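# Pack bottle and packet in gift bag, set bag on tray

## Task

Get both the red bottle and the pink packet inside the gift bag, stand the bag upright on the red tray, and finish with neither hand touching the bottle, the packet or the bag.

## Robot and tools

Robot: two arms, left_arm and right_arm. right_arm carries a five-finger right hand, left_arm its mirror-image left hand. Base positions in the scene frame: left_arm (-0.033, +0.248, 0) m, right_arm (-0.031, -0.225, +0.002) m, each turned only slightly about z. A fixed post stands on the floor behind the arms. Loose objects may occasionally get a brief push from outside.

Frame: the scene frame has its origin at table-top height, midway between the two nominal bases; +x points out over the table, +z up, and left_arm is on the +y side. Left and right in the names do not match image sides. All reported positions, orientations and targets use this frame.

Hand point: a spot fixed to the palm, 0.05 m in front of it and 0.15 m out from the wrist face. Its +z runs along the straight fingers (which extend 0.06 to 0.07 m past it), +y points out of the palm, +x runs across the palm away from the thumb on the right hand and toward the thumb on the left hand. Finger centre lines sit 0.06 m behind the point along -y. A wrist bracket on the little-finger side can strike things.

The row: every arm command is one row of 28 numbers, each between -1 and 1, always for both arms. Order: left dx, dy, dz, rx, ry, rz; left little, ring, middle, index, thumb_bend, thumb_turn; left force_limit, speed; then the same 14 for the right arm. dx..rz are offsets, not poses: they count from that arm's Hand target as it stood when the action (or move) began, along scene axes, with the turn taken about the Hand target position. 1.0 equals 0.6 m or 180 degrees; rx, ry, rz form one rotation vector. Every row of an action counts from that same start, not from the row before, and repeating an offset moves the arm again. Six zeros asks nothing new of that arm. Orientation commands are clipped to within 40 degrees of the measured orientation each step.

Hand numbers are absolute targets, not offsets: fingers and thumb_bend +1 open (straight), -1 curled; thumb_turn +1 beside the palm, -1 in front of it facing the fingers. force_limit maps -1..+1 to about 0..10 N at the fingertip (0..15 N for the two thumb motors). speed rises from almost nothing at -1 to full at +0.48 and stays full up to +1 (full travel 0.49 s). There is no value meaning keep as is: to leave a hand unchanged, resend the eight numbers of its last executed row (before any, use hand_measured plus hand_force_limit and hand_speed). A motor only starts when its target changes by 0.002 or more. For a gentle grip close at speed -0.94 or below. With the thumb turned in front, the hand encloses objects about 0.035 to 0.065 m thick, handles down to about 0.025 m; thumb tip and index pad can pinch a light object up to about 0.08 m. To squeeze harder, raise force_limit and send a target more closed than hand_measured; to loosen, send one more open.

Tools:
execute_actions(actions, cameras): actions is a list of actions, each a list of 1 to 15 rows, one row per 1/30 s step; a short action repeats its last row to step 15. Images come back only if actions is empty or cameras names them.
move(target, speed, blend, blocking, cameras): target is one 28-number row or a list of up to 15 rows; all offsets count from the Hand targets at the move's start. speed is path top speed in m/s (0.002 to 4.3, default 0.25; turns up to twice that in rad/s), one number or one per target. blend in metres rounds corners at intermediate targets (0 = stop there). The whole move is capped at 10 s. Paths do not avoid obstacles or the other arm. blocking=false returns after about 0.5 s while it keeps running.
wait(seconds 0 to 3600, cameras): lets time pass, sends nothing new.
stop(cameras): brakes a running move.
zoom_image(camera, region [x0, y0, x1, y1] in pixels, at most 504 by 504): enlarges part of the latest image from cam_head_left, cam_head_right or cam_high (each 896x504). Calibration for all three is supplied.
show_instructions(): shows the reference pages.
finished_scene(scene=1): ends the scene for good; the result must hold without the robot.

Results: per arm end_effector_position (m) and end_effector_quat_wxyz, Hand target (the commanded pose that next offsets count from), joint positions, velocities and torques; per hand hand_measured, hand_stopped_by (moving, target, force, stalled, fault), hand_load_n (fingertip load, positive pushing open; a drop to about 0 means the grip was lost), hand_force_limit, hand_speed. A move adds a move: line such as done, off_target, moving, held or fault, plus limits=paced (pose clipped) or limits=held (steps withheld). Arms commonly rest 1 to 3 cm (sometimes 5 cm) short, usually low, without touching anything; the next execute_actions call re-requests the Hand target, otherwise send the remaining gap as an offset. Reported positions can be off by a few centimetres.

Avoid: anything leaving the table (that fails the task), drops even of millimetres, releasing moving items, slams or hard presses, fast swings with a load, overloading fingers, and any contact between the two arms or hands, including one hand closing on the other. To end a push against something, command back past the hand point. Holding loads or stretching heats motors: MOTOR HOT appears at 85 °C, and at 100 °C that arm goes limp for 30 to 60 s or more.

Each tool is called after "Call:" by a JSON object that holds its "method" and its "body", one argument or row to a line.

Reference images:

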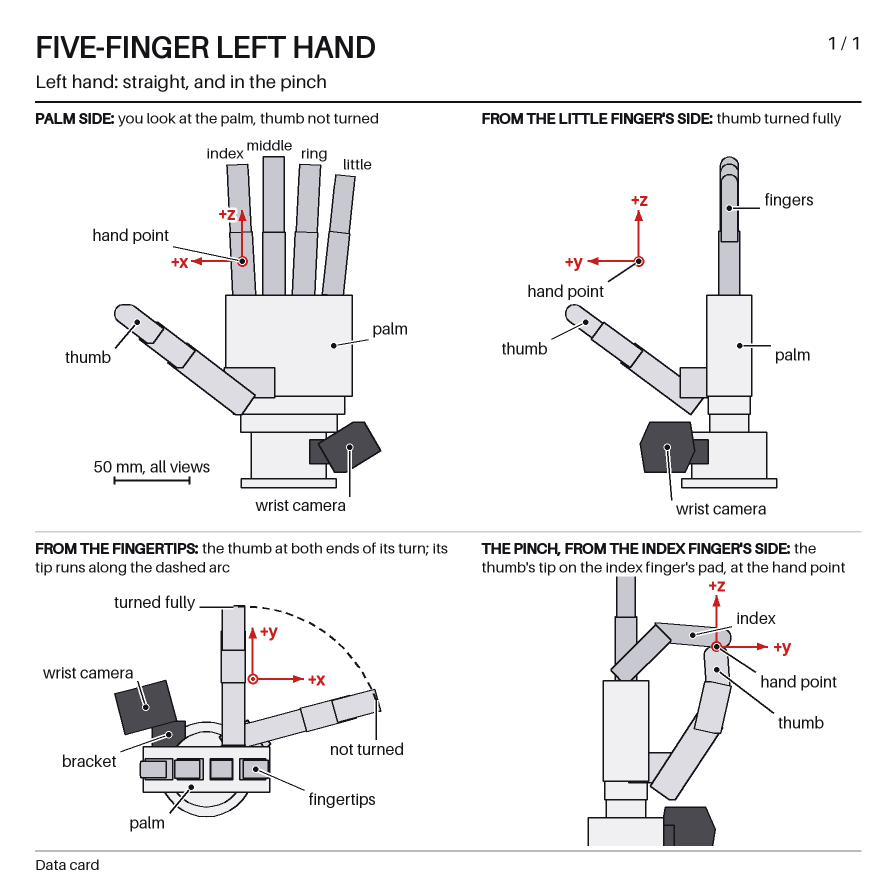

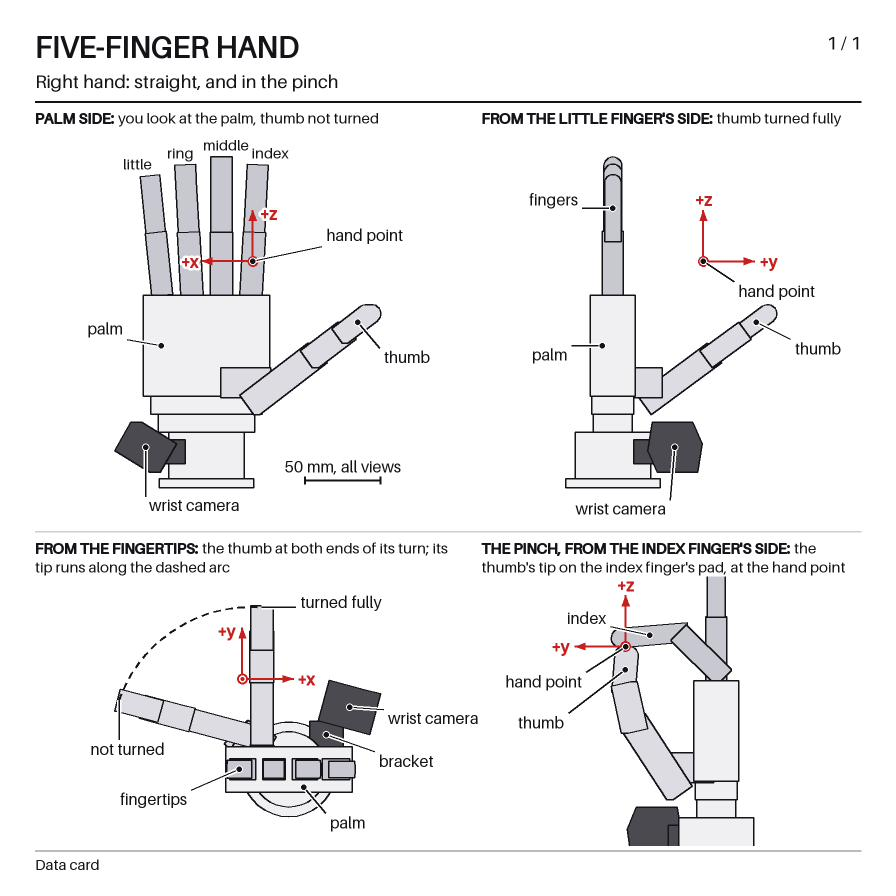

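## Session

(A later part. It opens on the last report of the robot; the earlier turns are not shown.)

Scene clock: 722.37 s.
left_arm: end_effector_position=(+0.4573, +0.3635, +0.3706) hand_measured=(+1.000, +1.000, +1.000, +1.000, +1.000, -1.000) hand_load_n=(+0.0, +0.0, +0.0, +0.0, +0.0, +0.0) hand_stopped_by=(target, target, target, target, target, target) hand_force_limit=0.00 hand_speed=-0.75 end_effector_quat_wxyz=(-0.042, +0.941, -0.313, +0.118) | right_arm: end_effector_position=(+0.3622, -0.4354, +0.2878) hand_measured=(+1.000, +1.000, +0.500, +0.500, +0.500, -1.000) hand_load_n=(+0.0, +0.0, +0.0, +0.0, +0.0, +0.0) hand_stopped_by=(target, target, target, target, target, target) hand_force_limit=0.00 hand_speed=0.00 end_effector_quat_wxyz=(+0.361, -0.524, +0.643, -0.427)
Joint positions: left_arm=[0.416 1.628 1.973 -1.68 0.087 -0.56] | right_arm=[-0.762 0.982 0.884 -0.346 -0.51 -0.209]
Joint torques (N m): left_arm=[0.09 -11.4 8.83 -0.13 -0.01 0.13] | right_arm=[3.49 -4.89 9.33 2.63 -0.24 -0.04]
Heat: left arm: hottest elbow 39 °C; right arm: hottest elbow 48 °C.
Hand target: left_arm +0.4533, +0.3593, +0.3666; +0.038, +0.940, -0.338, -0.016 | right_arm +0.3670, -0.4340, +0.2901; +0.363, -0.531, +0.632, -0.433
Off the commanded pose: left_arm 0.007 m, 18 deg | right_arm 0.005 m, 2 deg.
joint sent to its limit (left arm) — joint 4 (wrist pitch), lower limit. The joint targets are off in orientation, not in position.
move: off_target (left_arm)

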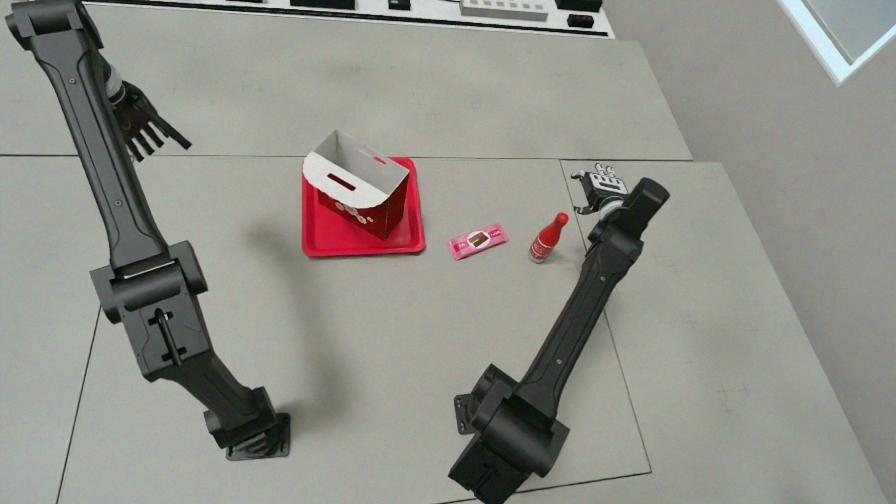

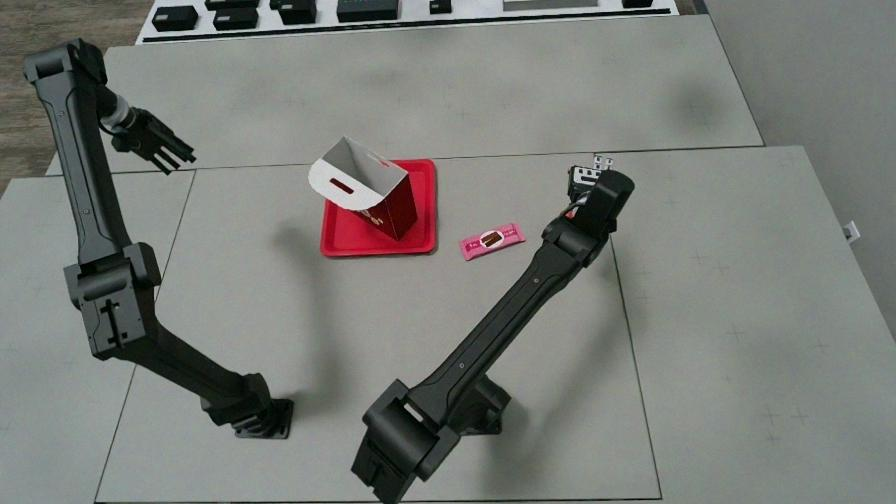

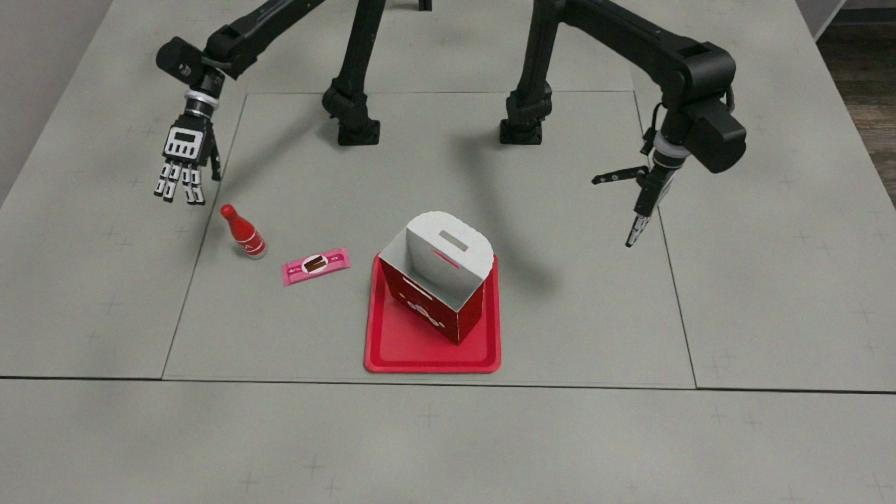

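Call:
{"method": "move", "body": {
  "target": [0,0,0,0,0,0, 1,1,1,1,1,-1,0.0,-0.75, 0.0033,0.0033,-0.105,0,0,0, 1,1,0.5,0.5,0.5,-1,0,0],
  "cameras": ["cam_head_left","cam_head_right","cam_high"],
  "speed": [0.1]
}}

Call:
{"method": "zoom_image", "body": {
  "camera": "cam_high",
  "region": [180, 140, 300, 280]
}}

Call:
{"method": "zoom_image", "body": {
  "camera": "cam_head_left",
  "region": [500, 160, 640, 300]
}}

Scene clock: 763.00 s.
left_arm: end_effector_position=(+0.4573, +0.3635, +0.3706) hand_measured=(+1.000, +1.000, +1.000, +1.000, +1.000, -1.000) hand_load_n=(+0.0, +0.0, +0.0, +0.0, +0.0, +0.0) hand_stopped_by=(target, target, target, target, target, target) hand_force_limit=0.00 hand_speed=-0.75 end_effector_quat_wxyz=(-0.042, +0.941, -0.313, +0.118) | right_arm: end_effector_position=(+0.3637, -0.4329, +0.2241) hand_measured=(+1.000, +1.000, +0.500, +0.500, +0.500, -1.000) hand_load_n=(+0.0, +0.0, +0.0, +0.0, +0.0, +0.0) hand_stopped_by=(target, target, target, target, target, target) hand_force_limit=0.00 hand_speed=0.00 end_effector_quat_wxyz=(+0.362, -0.526, +0.641, -0.426)
Joint positions: left_arm=[0.416 1.628 1.973 -1.68 0.087 -0.559] | right_arm=[-0.755 1.019 0.737 -0.161 -0.508 -0.209]
Joint torques (N m): left_arm=[0.03 -11.34 8.84 -0.1 -0.03 0.13] | right_arm=[3.37 -5.01 9.16 2.74 -0.03 0]
Heat: left arm: hottest elbow 39 °C; right arm: hottest elbow 47 °C.
Hand target: left_arm +0.4532, +0.3592, +0.3660; -0.037, +0.939, -0.323, +0.110 (not the last commanded pose) | right_arm +0.3690, -0.4320, +0.2270; +0.363, -0.531, +0.632, -0.433
Off the commanded pose: left_arm 0.007 m, 18 deg | right_arm 0.006 m, 1 deg.
joint sent to its limit (left arm) — joint 4 (wrist pitch), lower limit.
move: done

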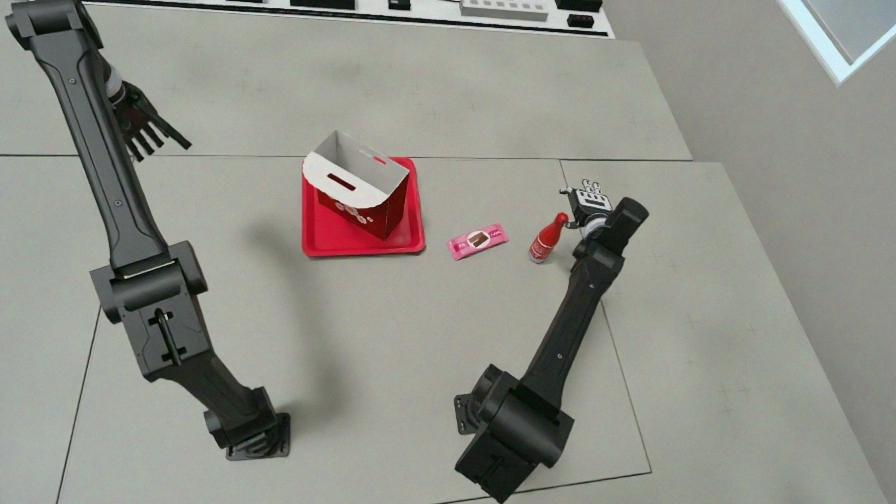

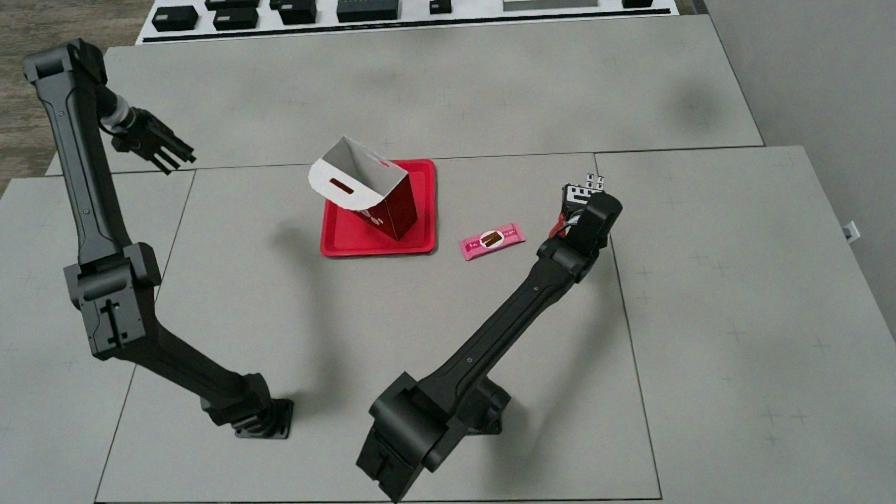

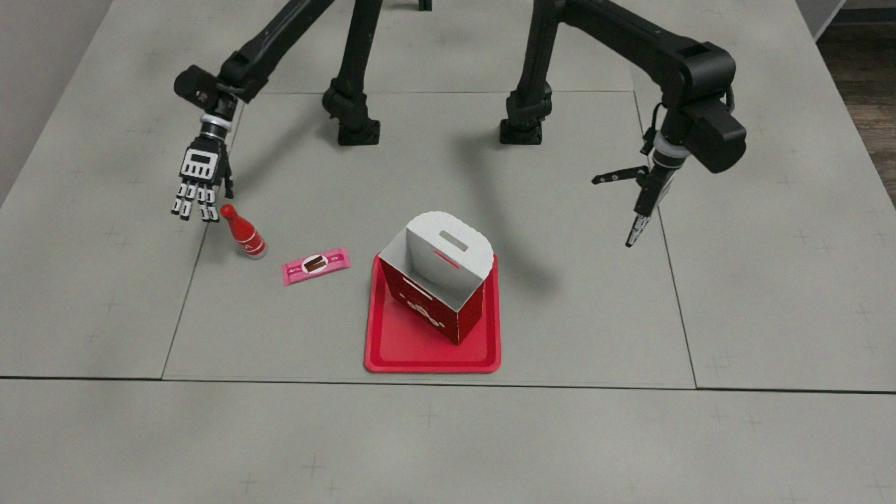

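Scaled by 3.600 from the camera's image (finer frame: 1280x720).

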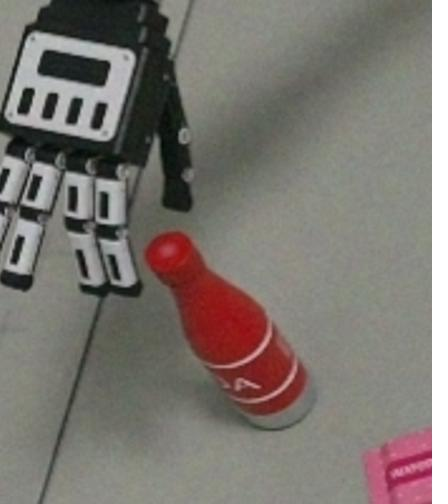

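Scaled by 3.600 from the camera's image (finer frame: 1280x720).

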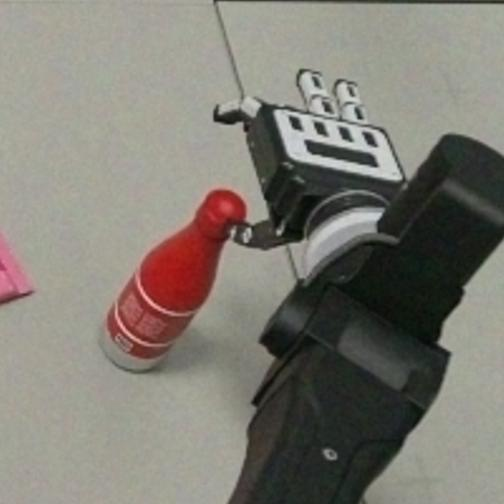

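Call:
{"method": "move", "body": {
  "target": [
    [0,0,0,0,0,0, 1,1,1,1,1,-1,0.0,-0.75, -0.001,-0.0133,0.0,0,0,0, 1,1,0.5,0.5,0.5,-1,0,0],
    [0,0,0,0,0,0, 1,1,1,1,1,-1,0.0,-0.75, -0.001,-0.0133,-0.0733,0,0,0, 1,1,0.5,0.5,0.5,-1,0,0]
  ],
  "cameras": ["cam_head_left","cam_head_right","cam_high"],
  "speed": [0.06]
}}

Call:
{"method": "zoom_image", "body": {
  "camera": "cam_high",
  "region": [180, 140, 300, 280]
}}

Call:
{"method": "zoom_image", "body": {
  "camera": "cam_head_left",
  "region": [500, 160, 640, 300]
}}

speed must be one number or one for each of the 2 targets, got a list of 1; nothing of the call was run

Scaled by 3.600 from the camera's image (finer frame: 1280x720).

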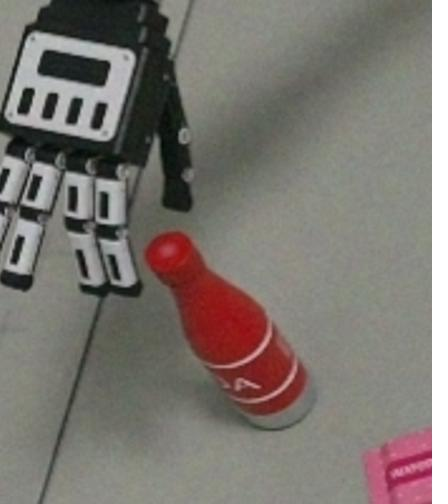

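Scaled by 3.600 from the camera's image (finer frame: 1280x720).

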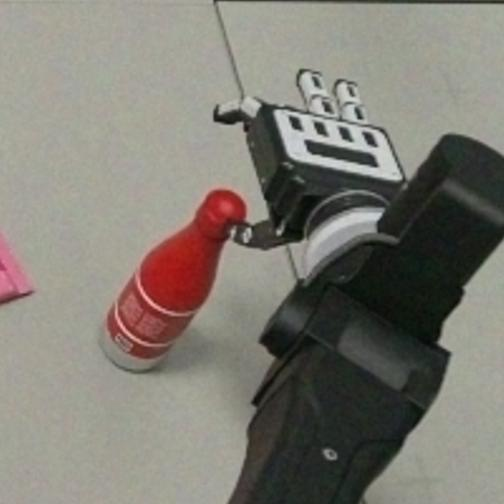

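Call:
{"method": "move", "body": {
  "target": [
    [0,0,0,0,0,0, 1,1,1,1,1,-1,0.0,-0.75, -0.001,-0.0133,0.0,0,0,0, 1,1,0.5,0.5,0.5,-1,0,0],
    [0,0,0,0,0,0, 1,1,1,1,1,-1,0.0,-0.75, -0.001,-0.0133,-0.0733,0,0,0, 1,1,0.5,0.5,0.5,-1,0,0]
  ],
  "cameras": ["cam_head_left","cam_head_right","cam_high"],
  "speed": 0.06
}}

Call:
{"method": "zoom_image", "body": {
  "camera": "cam_high",
  "region": [180, 140, 300, 280]
}}

Call:
{"method": "zoom_image", "body": {
  "camera": "cam_head_left",
  "region": [500, 160, 640, 300]
}}

Scene clock: 810.90 s.
left_arm: end_effector_position=(+0.4573, +0.3635, +0.3706) hand_measured=(+1.000, +1.000, +1.000, +1.000, +1.000, -1.000) hand_load_n=(+0.0, +0.0, +0.0, +0.0, +0.0, +0.0) hand_stopped_by=(target, target, target, target, target, target) hand_force_limit=0.00 hand_speed=-0.75 end_effector_quat_wxyz=(-0.042, +0.941, -0.313, +0.118) | right_arm: end_effector_position=(+0.3673, -0.4341, +0.1812) hand_measured=(+1.000, +1.000, +0.500, +0.500, +0.500, -1.000) hand_load_n=(+0.0, +0.0, +0.0, +0.0, +0.0, +0.0) hand_stopped_by=(target, target, target, target, target, target) hand_force_limit=0.00 hand_speed=0.00 end_effector_quat_wxyz=(+0.365, -0.530, +0.638, -0.424)
Joint positions: left_arm=[0.416 1.628 1.973 -1.68 0.087 -0.559] | right_arm=[-0.755 1.085 0.659 -0.019 -0.52 -0.215]
Joint torques (N m): left_arm=[0.32 -11.46 8.98 -0.09 0 0.14] | right_arm=[1.79 -5.48 8.73 2.59 -0.26 -0.03]
Heat: left arm: hottest elbow 39 °C; right arm: hottest elbow 44 °C.
Hand target: left_arm +0.4532, +0.3592, +0.3660; -0.037, +0.939, -0.323, +0.110 | right_arm +0.3683, -0.4399, +0.1829; +0.363, -0.530, +0.632, -0.433
Off the commanded pose: left_arm 0.008 m, 2 deg | right_arm 0.006 m, 1 deg.
joint sent to its limit (left arm) — joint 4 (wrist pitch), lower limit. The joint targets still meet the commanded pose.
move: done

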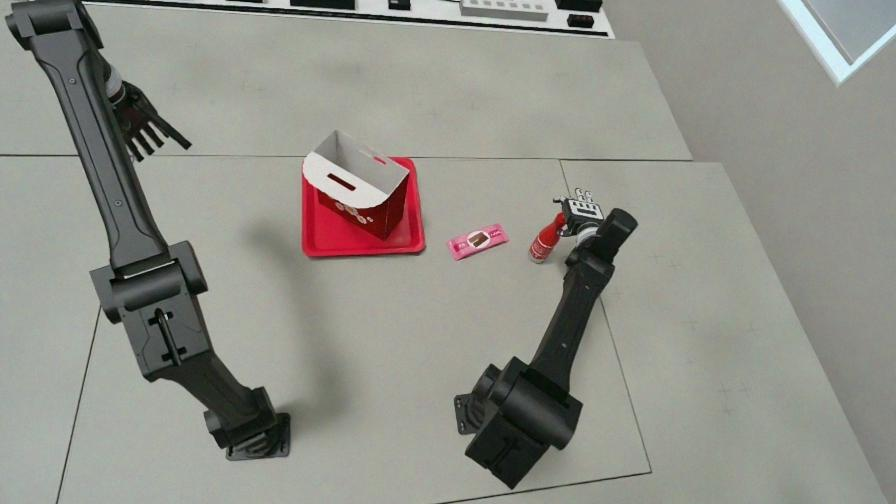

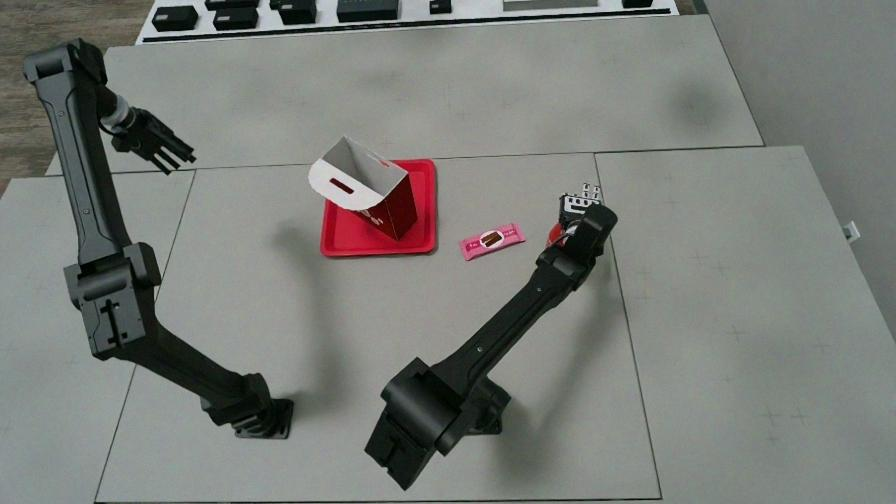

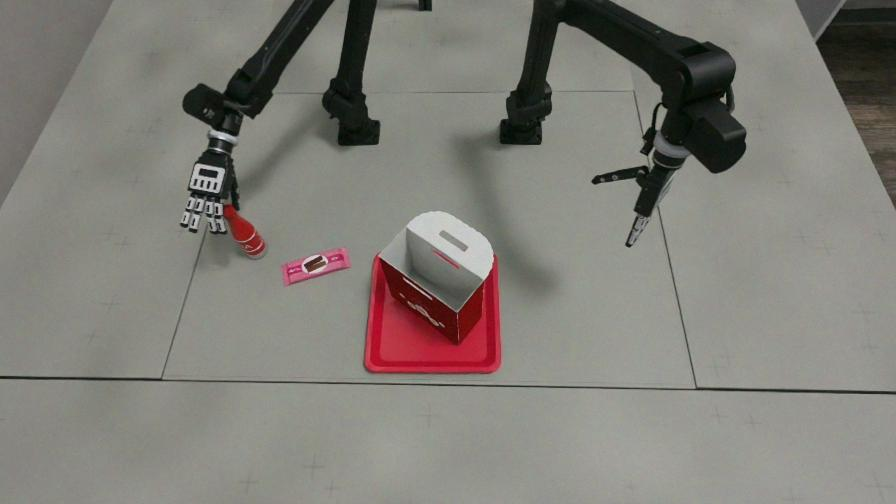

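Scaled by 3.600 from the camera's image (finer frame: 1280x720).

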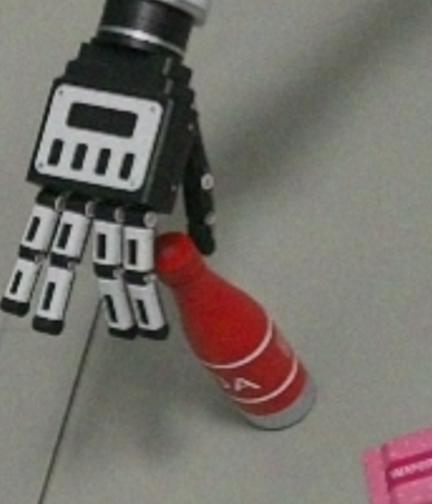

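Scaled by 3.600 from the camera's image (finer frame: 1280x720).

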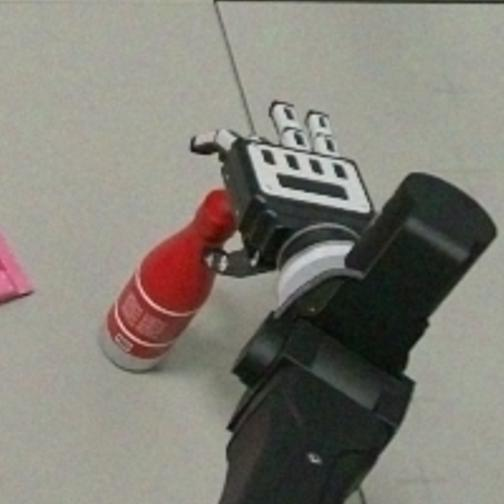

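Call:
{"method": "move", "body": {
  "target": [0,0,0,0,0,0, 1,1,1,1,1,-1,0.0,-0.75, -0.008,-0.015,-0.002,0,0,0, 1,1,0.5,0.5,0.5,-1,0,0],
  "cameras": ["cam_head_left","cam_high"],
  "speed": 0.05
}}

Call:
{"method": "zoom_image", "body": {
  "camera": "cam_high",
  "region": [180, 140, 300, 280]
}}

Call:
{"method": "zoom_image", "body": {
  "camera": "cam_head_left",
  "region": [500, 160, 640, 300]
}}

Scene clock: 835.70 s.
left_arm: end_effector_position=(+0.4573, +0.3635, +0.3706) hand_measured=(+1.000, +1.000, +1.000, +1.000, +1.000, -1.000) hand_load_n=(+0.5, +0.0, +0.0, +0.0, +0.0, +0.0) hand_stopped_by=(target, target, target, target, target, target) hand_force_limit=0.00 hand_speed=-0.75 end_effector_quat_wxyz=(-0.042, +0.941, -0.313, +0.118) | right_arm: end_effector_position=(+0.3621, -0.4416, +0.1786) hand_measured=(+1.000, +1.000, +0.500, +0.500, +0.500, -1.000) hand_load_n=(+0.0, +0.0, -0.5, +0.0, +0.0, +0.0) hand_stopped_by=(target, target, target, target, target, target) hand_force_limit=0.00 hand_speed=0.00 end_effector_quat_wxyz=(+0.366, -0.530, +0.638, -0.423)
Joint positions: left_arm=[0.416 1.628 1.973 -1.68 0.087 -0.559] | right_arm=[-0.784 1.094 0.659 -0.019 -0.547 -0.229]
Joint torques (N m): left_arm=[0.5 -11.63 8.9 -0.1 -0.01 0.13] | right_arm=[1.49 -5.54 9.05 2.58 -0.25 -0.03]
Heat: left arm: hottest elbow 39 °C; right arm: hottest elbow 45 °C.
Hand target: left_arm +0.4532, +0.3592, +0.3660; -0.037, +0.939, -0.323, +0.110 | right_arm +0.3635, -0.4491, +0.1819; +0.363, -0.530, +0.632, -0.433
Off the commanded pose: left_arm 0.008 m, 2 deg | right_arm 0.008 m, 1 deg.
joint sent to its limit (left arm) — joint 4 (wrist pitch), lower limit. The joint targets still meet the commanded pose.
move: done

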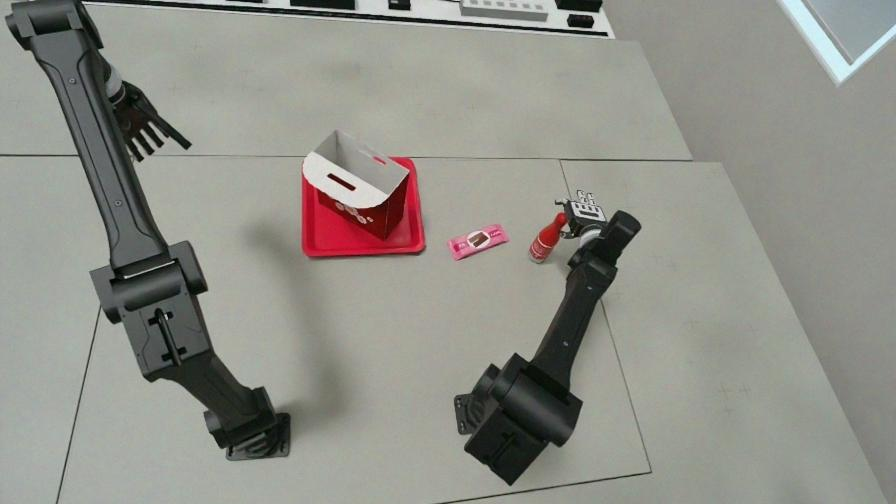

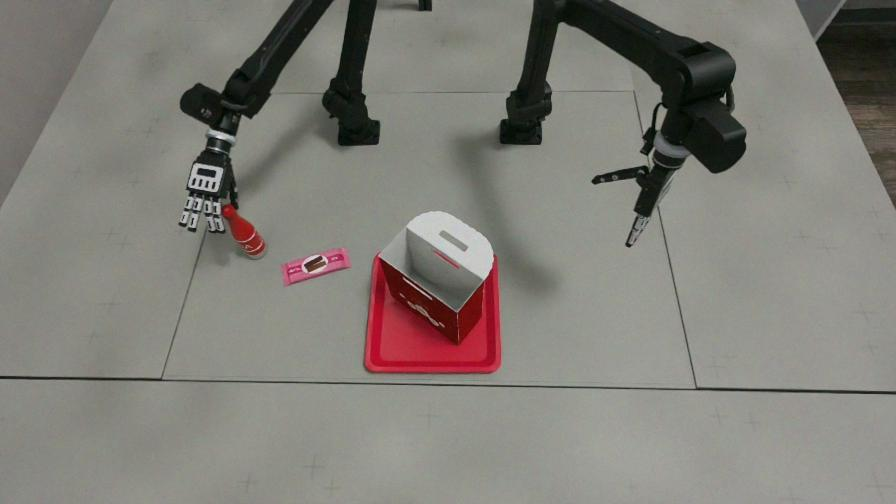

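Scaled by 3.600 from the camera's image (finer frame: 1280x720).

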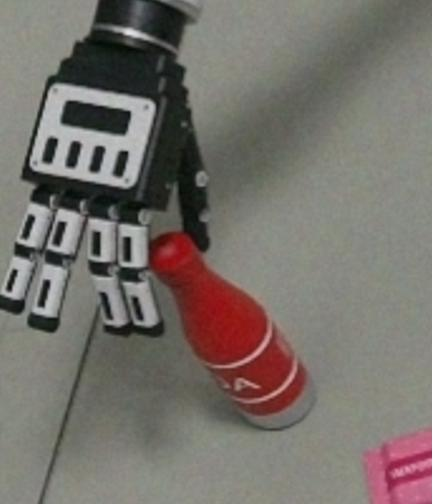

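Scaled by 3.600 from the camera's image (finer frame: 1280x720).

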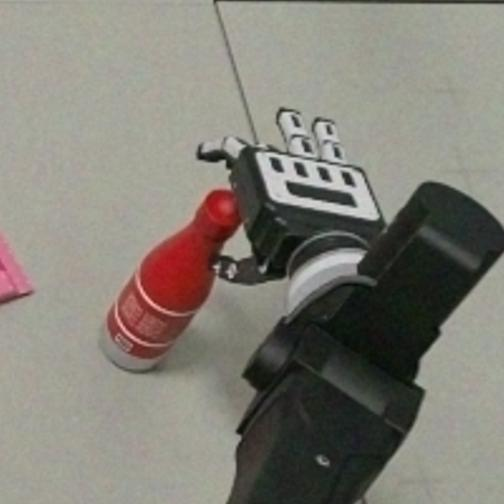

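Call:
{"method": "move", "body": {
  "target": [0,0,0,0,0,0, 1,1,1,1,1,-1,0.0,-0.75, 0,0,0,0,0,0, 1,1,-0.3,-0.3,-0.3,-1,0.2,-0.85],
  "cameras": ["cam_head_left","cam_high"],
  "speed": 0.05
}}

Call:
{"method": "zoom_image", "body": {
  "camera": "cam_high",
  "region": [180, 140, 300, 280]
}}

Call:
{"method": "zoom_image", "body": {
  "camera": "cam_head_left",
  "region": [500, 160, 640, 300]
}}

Scene clock: 850.07 s.
left_arm: end_effector_position=(+0.4573, +0.3635, +0.3706) hand_measured=(+1.000, +1.000, +1.000, +1.000, +1.000, -1.000) hand_load_n=(+0.0, +0.0, +0.0, +0.0, +0.0, +0.0) hand_stopped_by=(target, target, target, target, target, target) hand_force_limit=0.00 hand_speed=-0.75 end_effector_quat_wxyz=(-0.042, +0.941, -0.313, +0.118) | right_arm: end_effector_position=(+0.3621, -0.4415, +0.1784) hand_measured=(+1.000, +1.000, -0.024, +0.044, +0.250, -1.000) hand_load_n=(+0.0, +0.0, +7.0, +5.0, +10.0, +2.5) hand_stopped_by=(target, target, force, force, force, target) hand_force_limit=0.20 hand_speed=-0.85 end_effector_quat_wxyz=(+0.366, -0.530, +0.637, -0.423)
Joint positions: left_arm=[0.416 1.628 1.973 -1.68 0.087 -0.559] | right_arm=[-0.784 1.094 0.659 -0.019 -0.549 -0.231]
Joint torques (N m): left_arm=[0.15 -11.52 8.94 -0.03 -0.01 0.12] | right_arm=[1.49 -5.54 9.05 2.58 -0.22 -0.04]
Heat: left arm: hottest elbow 39 °C; right arm: hottest elbow 46 °C.
Hand target: left_arm +0.4532, +0.3592, +0.3660; -0.037, +0.939, -0.323, +0.110 | right_arm +0.3635, -0.4490, +0.1818; +0.363, -0.530, +0.632, -0.433
Off the commanded pose: left_arm 0.008 m, 2 deg | right_arm 0.008 m, 1 deg.
joint sent to its limit (left arm) — joint 4 (wrist pitch), lower limit. The joint targets still meet the commanded pose.
move: done

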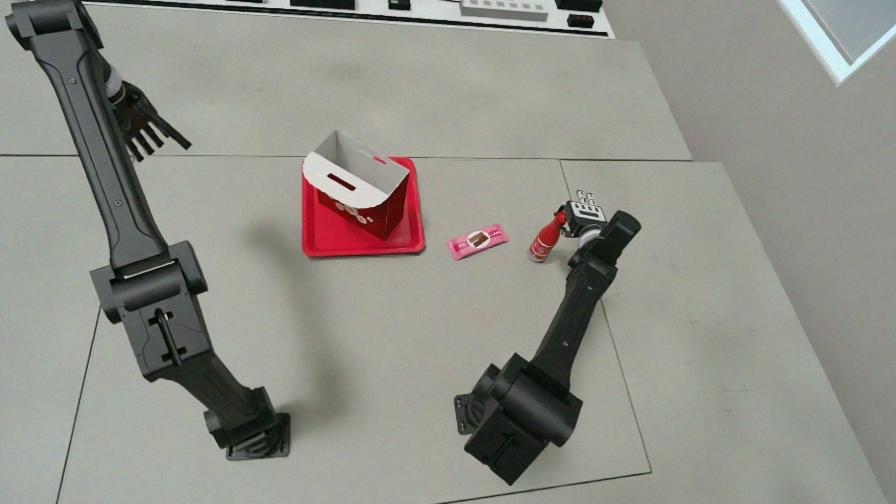

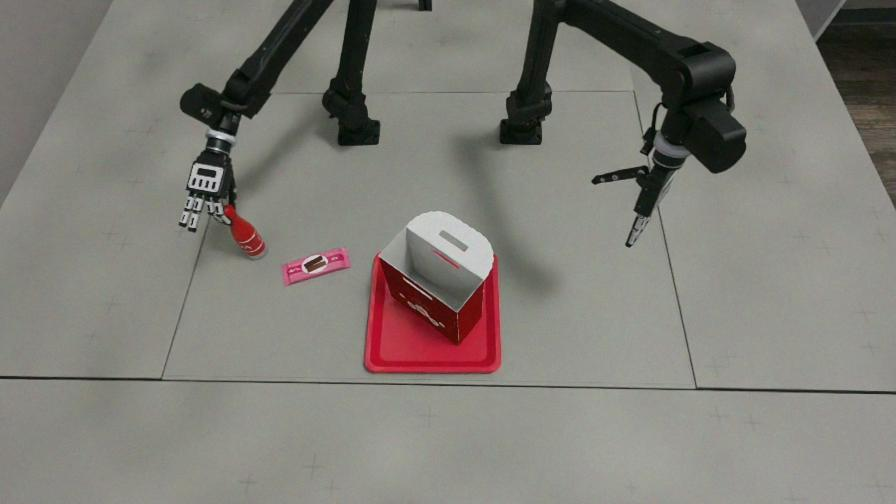

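Scaled by 3.600 from the camera's image (finer frame: 1280x720).

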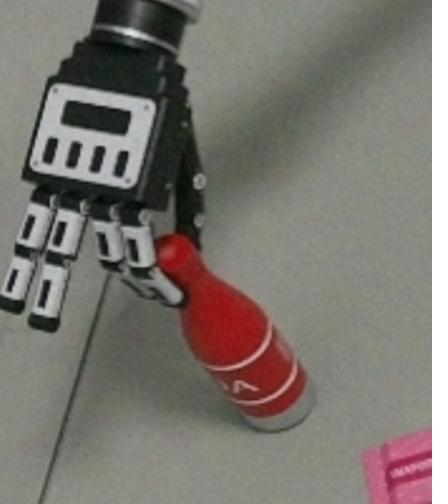

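Scaled by 3.600 from the camera's image (finer frame: 1280x720).

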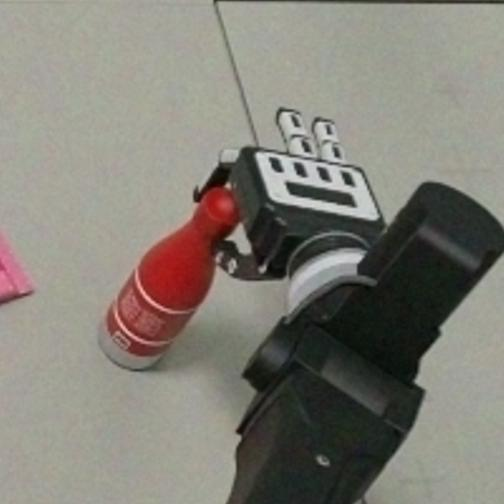

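Call:
{"method": "move", "body": {
  "target": [0,0,0,0,0,0, 1,1,1,1,1,-1,0.0,-0.75, 0,0.01,0.1,0,0,0, 1,1,-0.3,-0.3,-0.3,-1,0.2,-0.85],
  "cameras": ["cam_head_left","cam_high"],
  "speed": 0.06
}}

Call:
{"method": "zoom_image", "body": {
  "camera": "cam_high",
  "region": [180, 140, 300, 280]
}}

Call:
{"method": "zoom_image", "body": {
  "camera": "cam_head_left",
  "region": [500, 160, 640, 300]
}}

Scene clock: 866.17 s.
left_arm: end_effector_position=(+0.4573, +0.3635, +0.3706) hand_measured=(+1.000, +1.000, +1.000, +1.000, +1.000, -1.000) hand_load_n=(+0.0, +0.0, +0.0, +0.0, +0.0, +0.0) hand_stopped_by=(target, target, target, target, target, target) hand_force_limit=0.00 hand_speed=-0.75 end_effector_quat_wxyz=(-0.042, +0.941, -0.313, +0.118) | right_arm: end_effector_position=(+0.3434, -0.4259, +0.1837) hand_measured=(+1.000, +1.000, -0.024, +0.044, +0.250, -1.000) hand_load_n=(+0.0, +0.0, +6.0, +4.0, +10.5, +2.0) hand_stopped_by=(target, target, force, force, force, target) hand_force_limit=0.20 hand_speed=-0.85 end_effector_quat_wxyz=(+0.357, -0.531, +0.666, -0.384)
Joint positions: left_arm=[0.416 1.628 1.973 -1.68 0.087 -0.559] | right_arm=[-0.784 1.037 0.687 -0.204 -0.539 -0.232]
Joint torques (N m): left_arm=[0.26 -11.4 8.79 -0.09 0 0.13] | right_arm=[2.84 -8.06 14.99 2.13 -0.21 0.06]
Heat: left arm: hottest elbow 39 °C; right arm: hottest elbow 46 °C.
Hand target: left_arm +0.4532, +0.3592, +0.3660; -0.037, +0.939, -0.323, +0.110 | right_arm +0.3635, -0.4430, +0.2418; +0.363, -0.530, +0.632, -0.433
Off the commanded pose: left_arm 0.008 m, 2 deg | right_arm 0.064 m, 7 deg.
joint sent to its limit (left arm) — joint 4 (wrist pitch), lower limit. The joint targets still meet the commanded pose.
move: off_target (right_arm)

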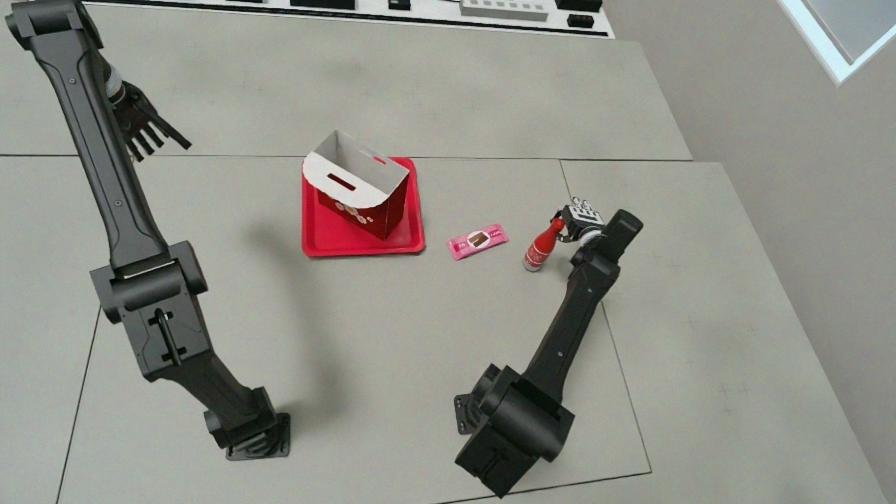

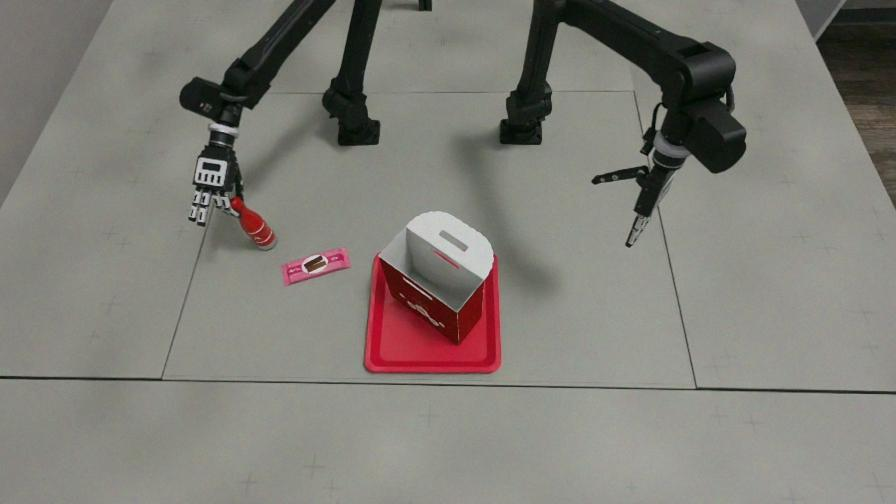

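Scaled by 3.600 from the camera's image (finer frame: 1280x720).

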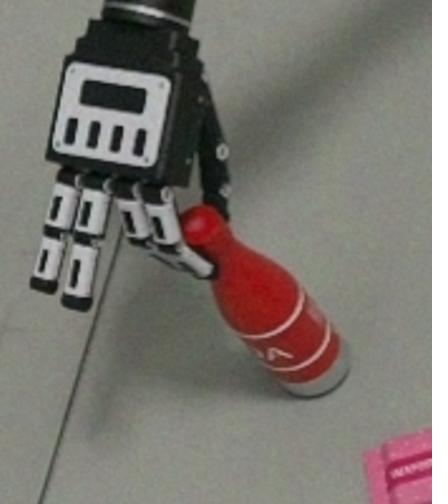

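Scaled by 3.600 from the camera's image (finer frame: 1280x720).

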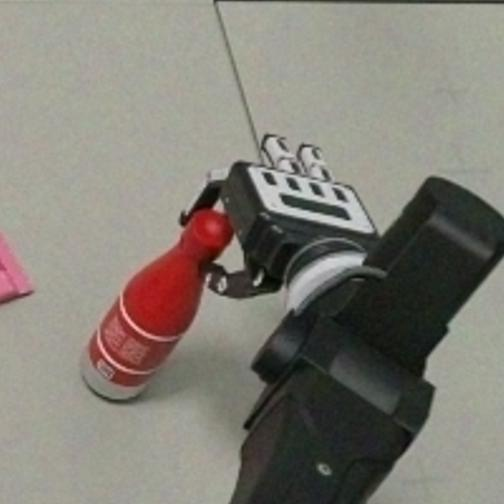

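Call:
{"method": "move", "body": {
  "target": [0,0,0,0,0,0, 1,1,1,1,1,-1,0.0,-0.75, 0.02,0,0.07,0,0,0, 1,1,-0.3,-0.3,-0.3,-1,0.2,-0.85],
  "cameras": ["cam_head_left","cam_high"],
  "speed": 0.06
}}

Call:
{"method": "zoom_image", "body": {
  "camera": "cam_high",
  "region": [180, 140, 300, 280]
}}

Call:
{"method": "zoom_image", "body": {
  "camera": "cam_head_left",
  "region": [500, 160, 640, 300]
}}

Scene clock: 879.67 s.
left_arm: end_effector_position=(+0.4573, +0.3635, +0.3706) hand_measured=(+1.000, +1.000, +1.000, +1.000, +1.000, -1.000) hand_load_n=(+0.0, +0.0, +0.0, +0.0, +0.0, -0.5) hand_stopped_by=(target, target, target, target, target, target) hand_force_limit=0.00 hand_speed=-0.75 end_effector_quat_wxyz=(-0.042, +0.941, -0.313, +0.118) | right_arm: end_effector_position=(+0.3551, -0.4329, +0.2262) hand_measured=(+1.000, +1.000, -0.024, +0.044, +0.250, -1.000) hand_load_n=(+0.0, +0.0, +6.5, +4.0, +10.5, +2.0) hand_stopped_by=(target, target, force, force, force, target) hand_force_limit=0.20 hand_speed=-0.85 end_effector_quat_wxyz=(+0.352, -0.533, +0.663, -0.390)
Joint positions: left_arm=[0.416 1.628 1.973 -1.68 0.087 -0.559] | right_arm=[-0.769 1.031 0.797 -0.307 -0.518 -0.232]
Joint torques (N m): left_arm=[0.26 -11.4 8.88 -0.1 -0.01 0.11] | right_arm=[3.43 -7.59 15.39 2.15 -0.18 0.16]
Heat: left arm: hottest elbow 38 °C; right arm: hottest elbow 50 °C.
Hand target: left_arm +0.4532, +0.3592, +0.3660; -0.037, +0.939, -0.323, +0.110 | right_arm +0.3755, -0.4431, +0.2839; +0.363, -0.530, +0.632, -0.433
Off the commanded pose: left_arm 0.008 m, 2 deg | right_arm 0.062 m, 6 deg.
joint sent to its limit (left arm) — joint 4 (wrist pitch), lower limit. The joint targets still meet the commanded pose.
move: off_target (right_arm)

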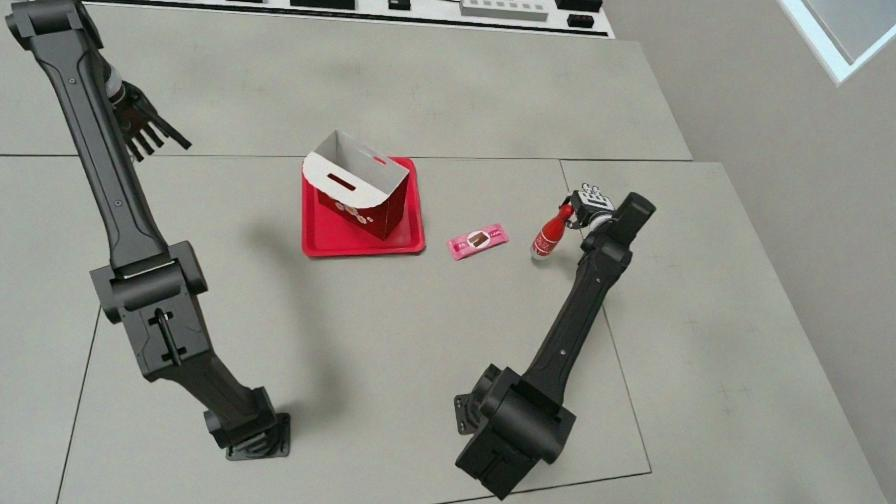

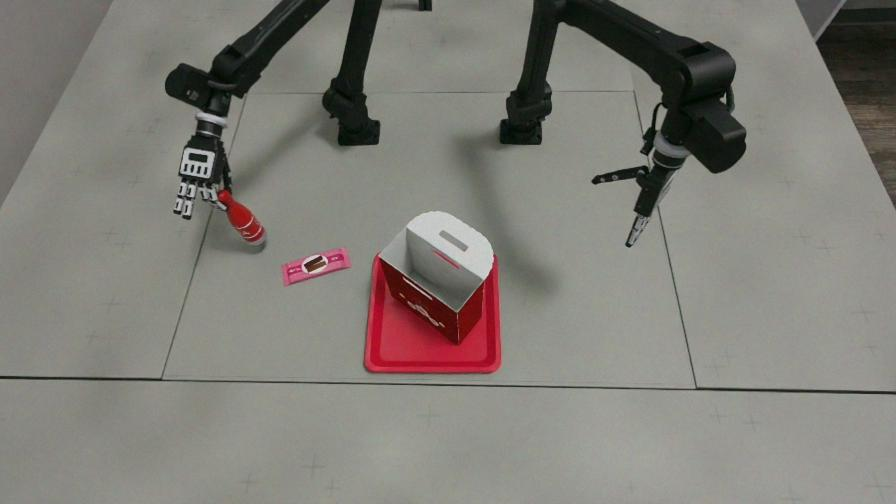

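Scaled by 3.600 from the camera's image (finer frame: 1280x720).

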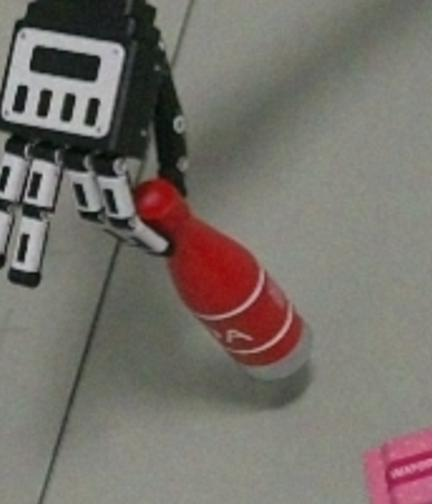

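Scaled by 3.600 from the camera's image (finer frame: 1280x720).

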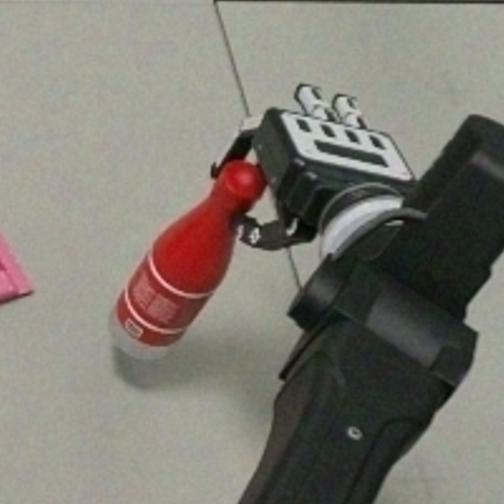

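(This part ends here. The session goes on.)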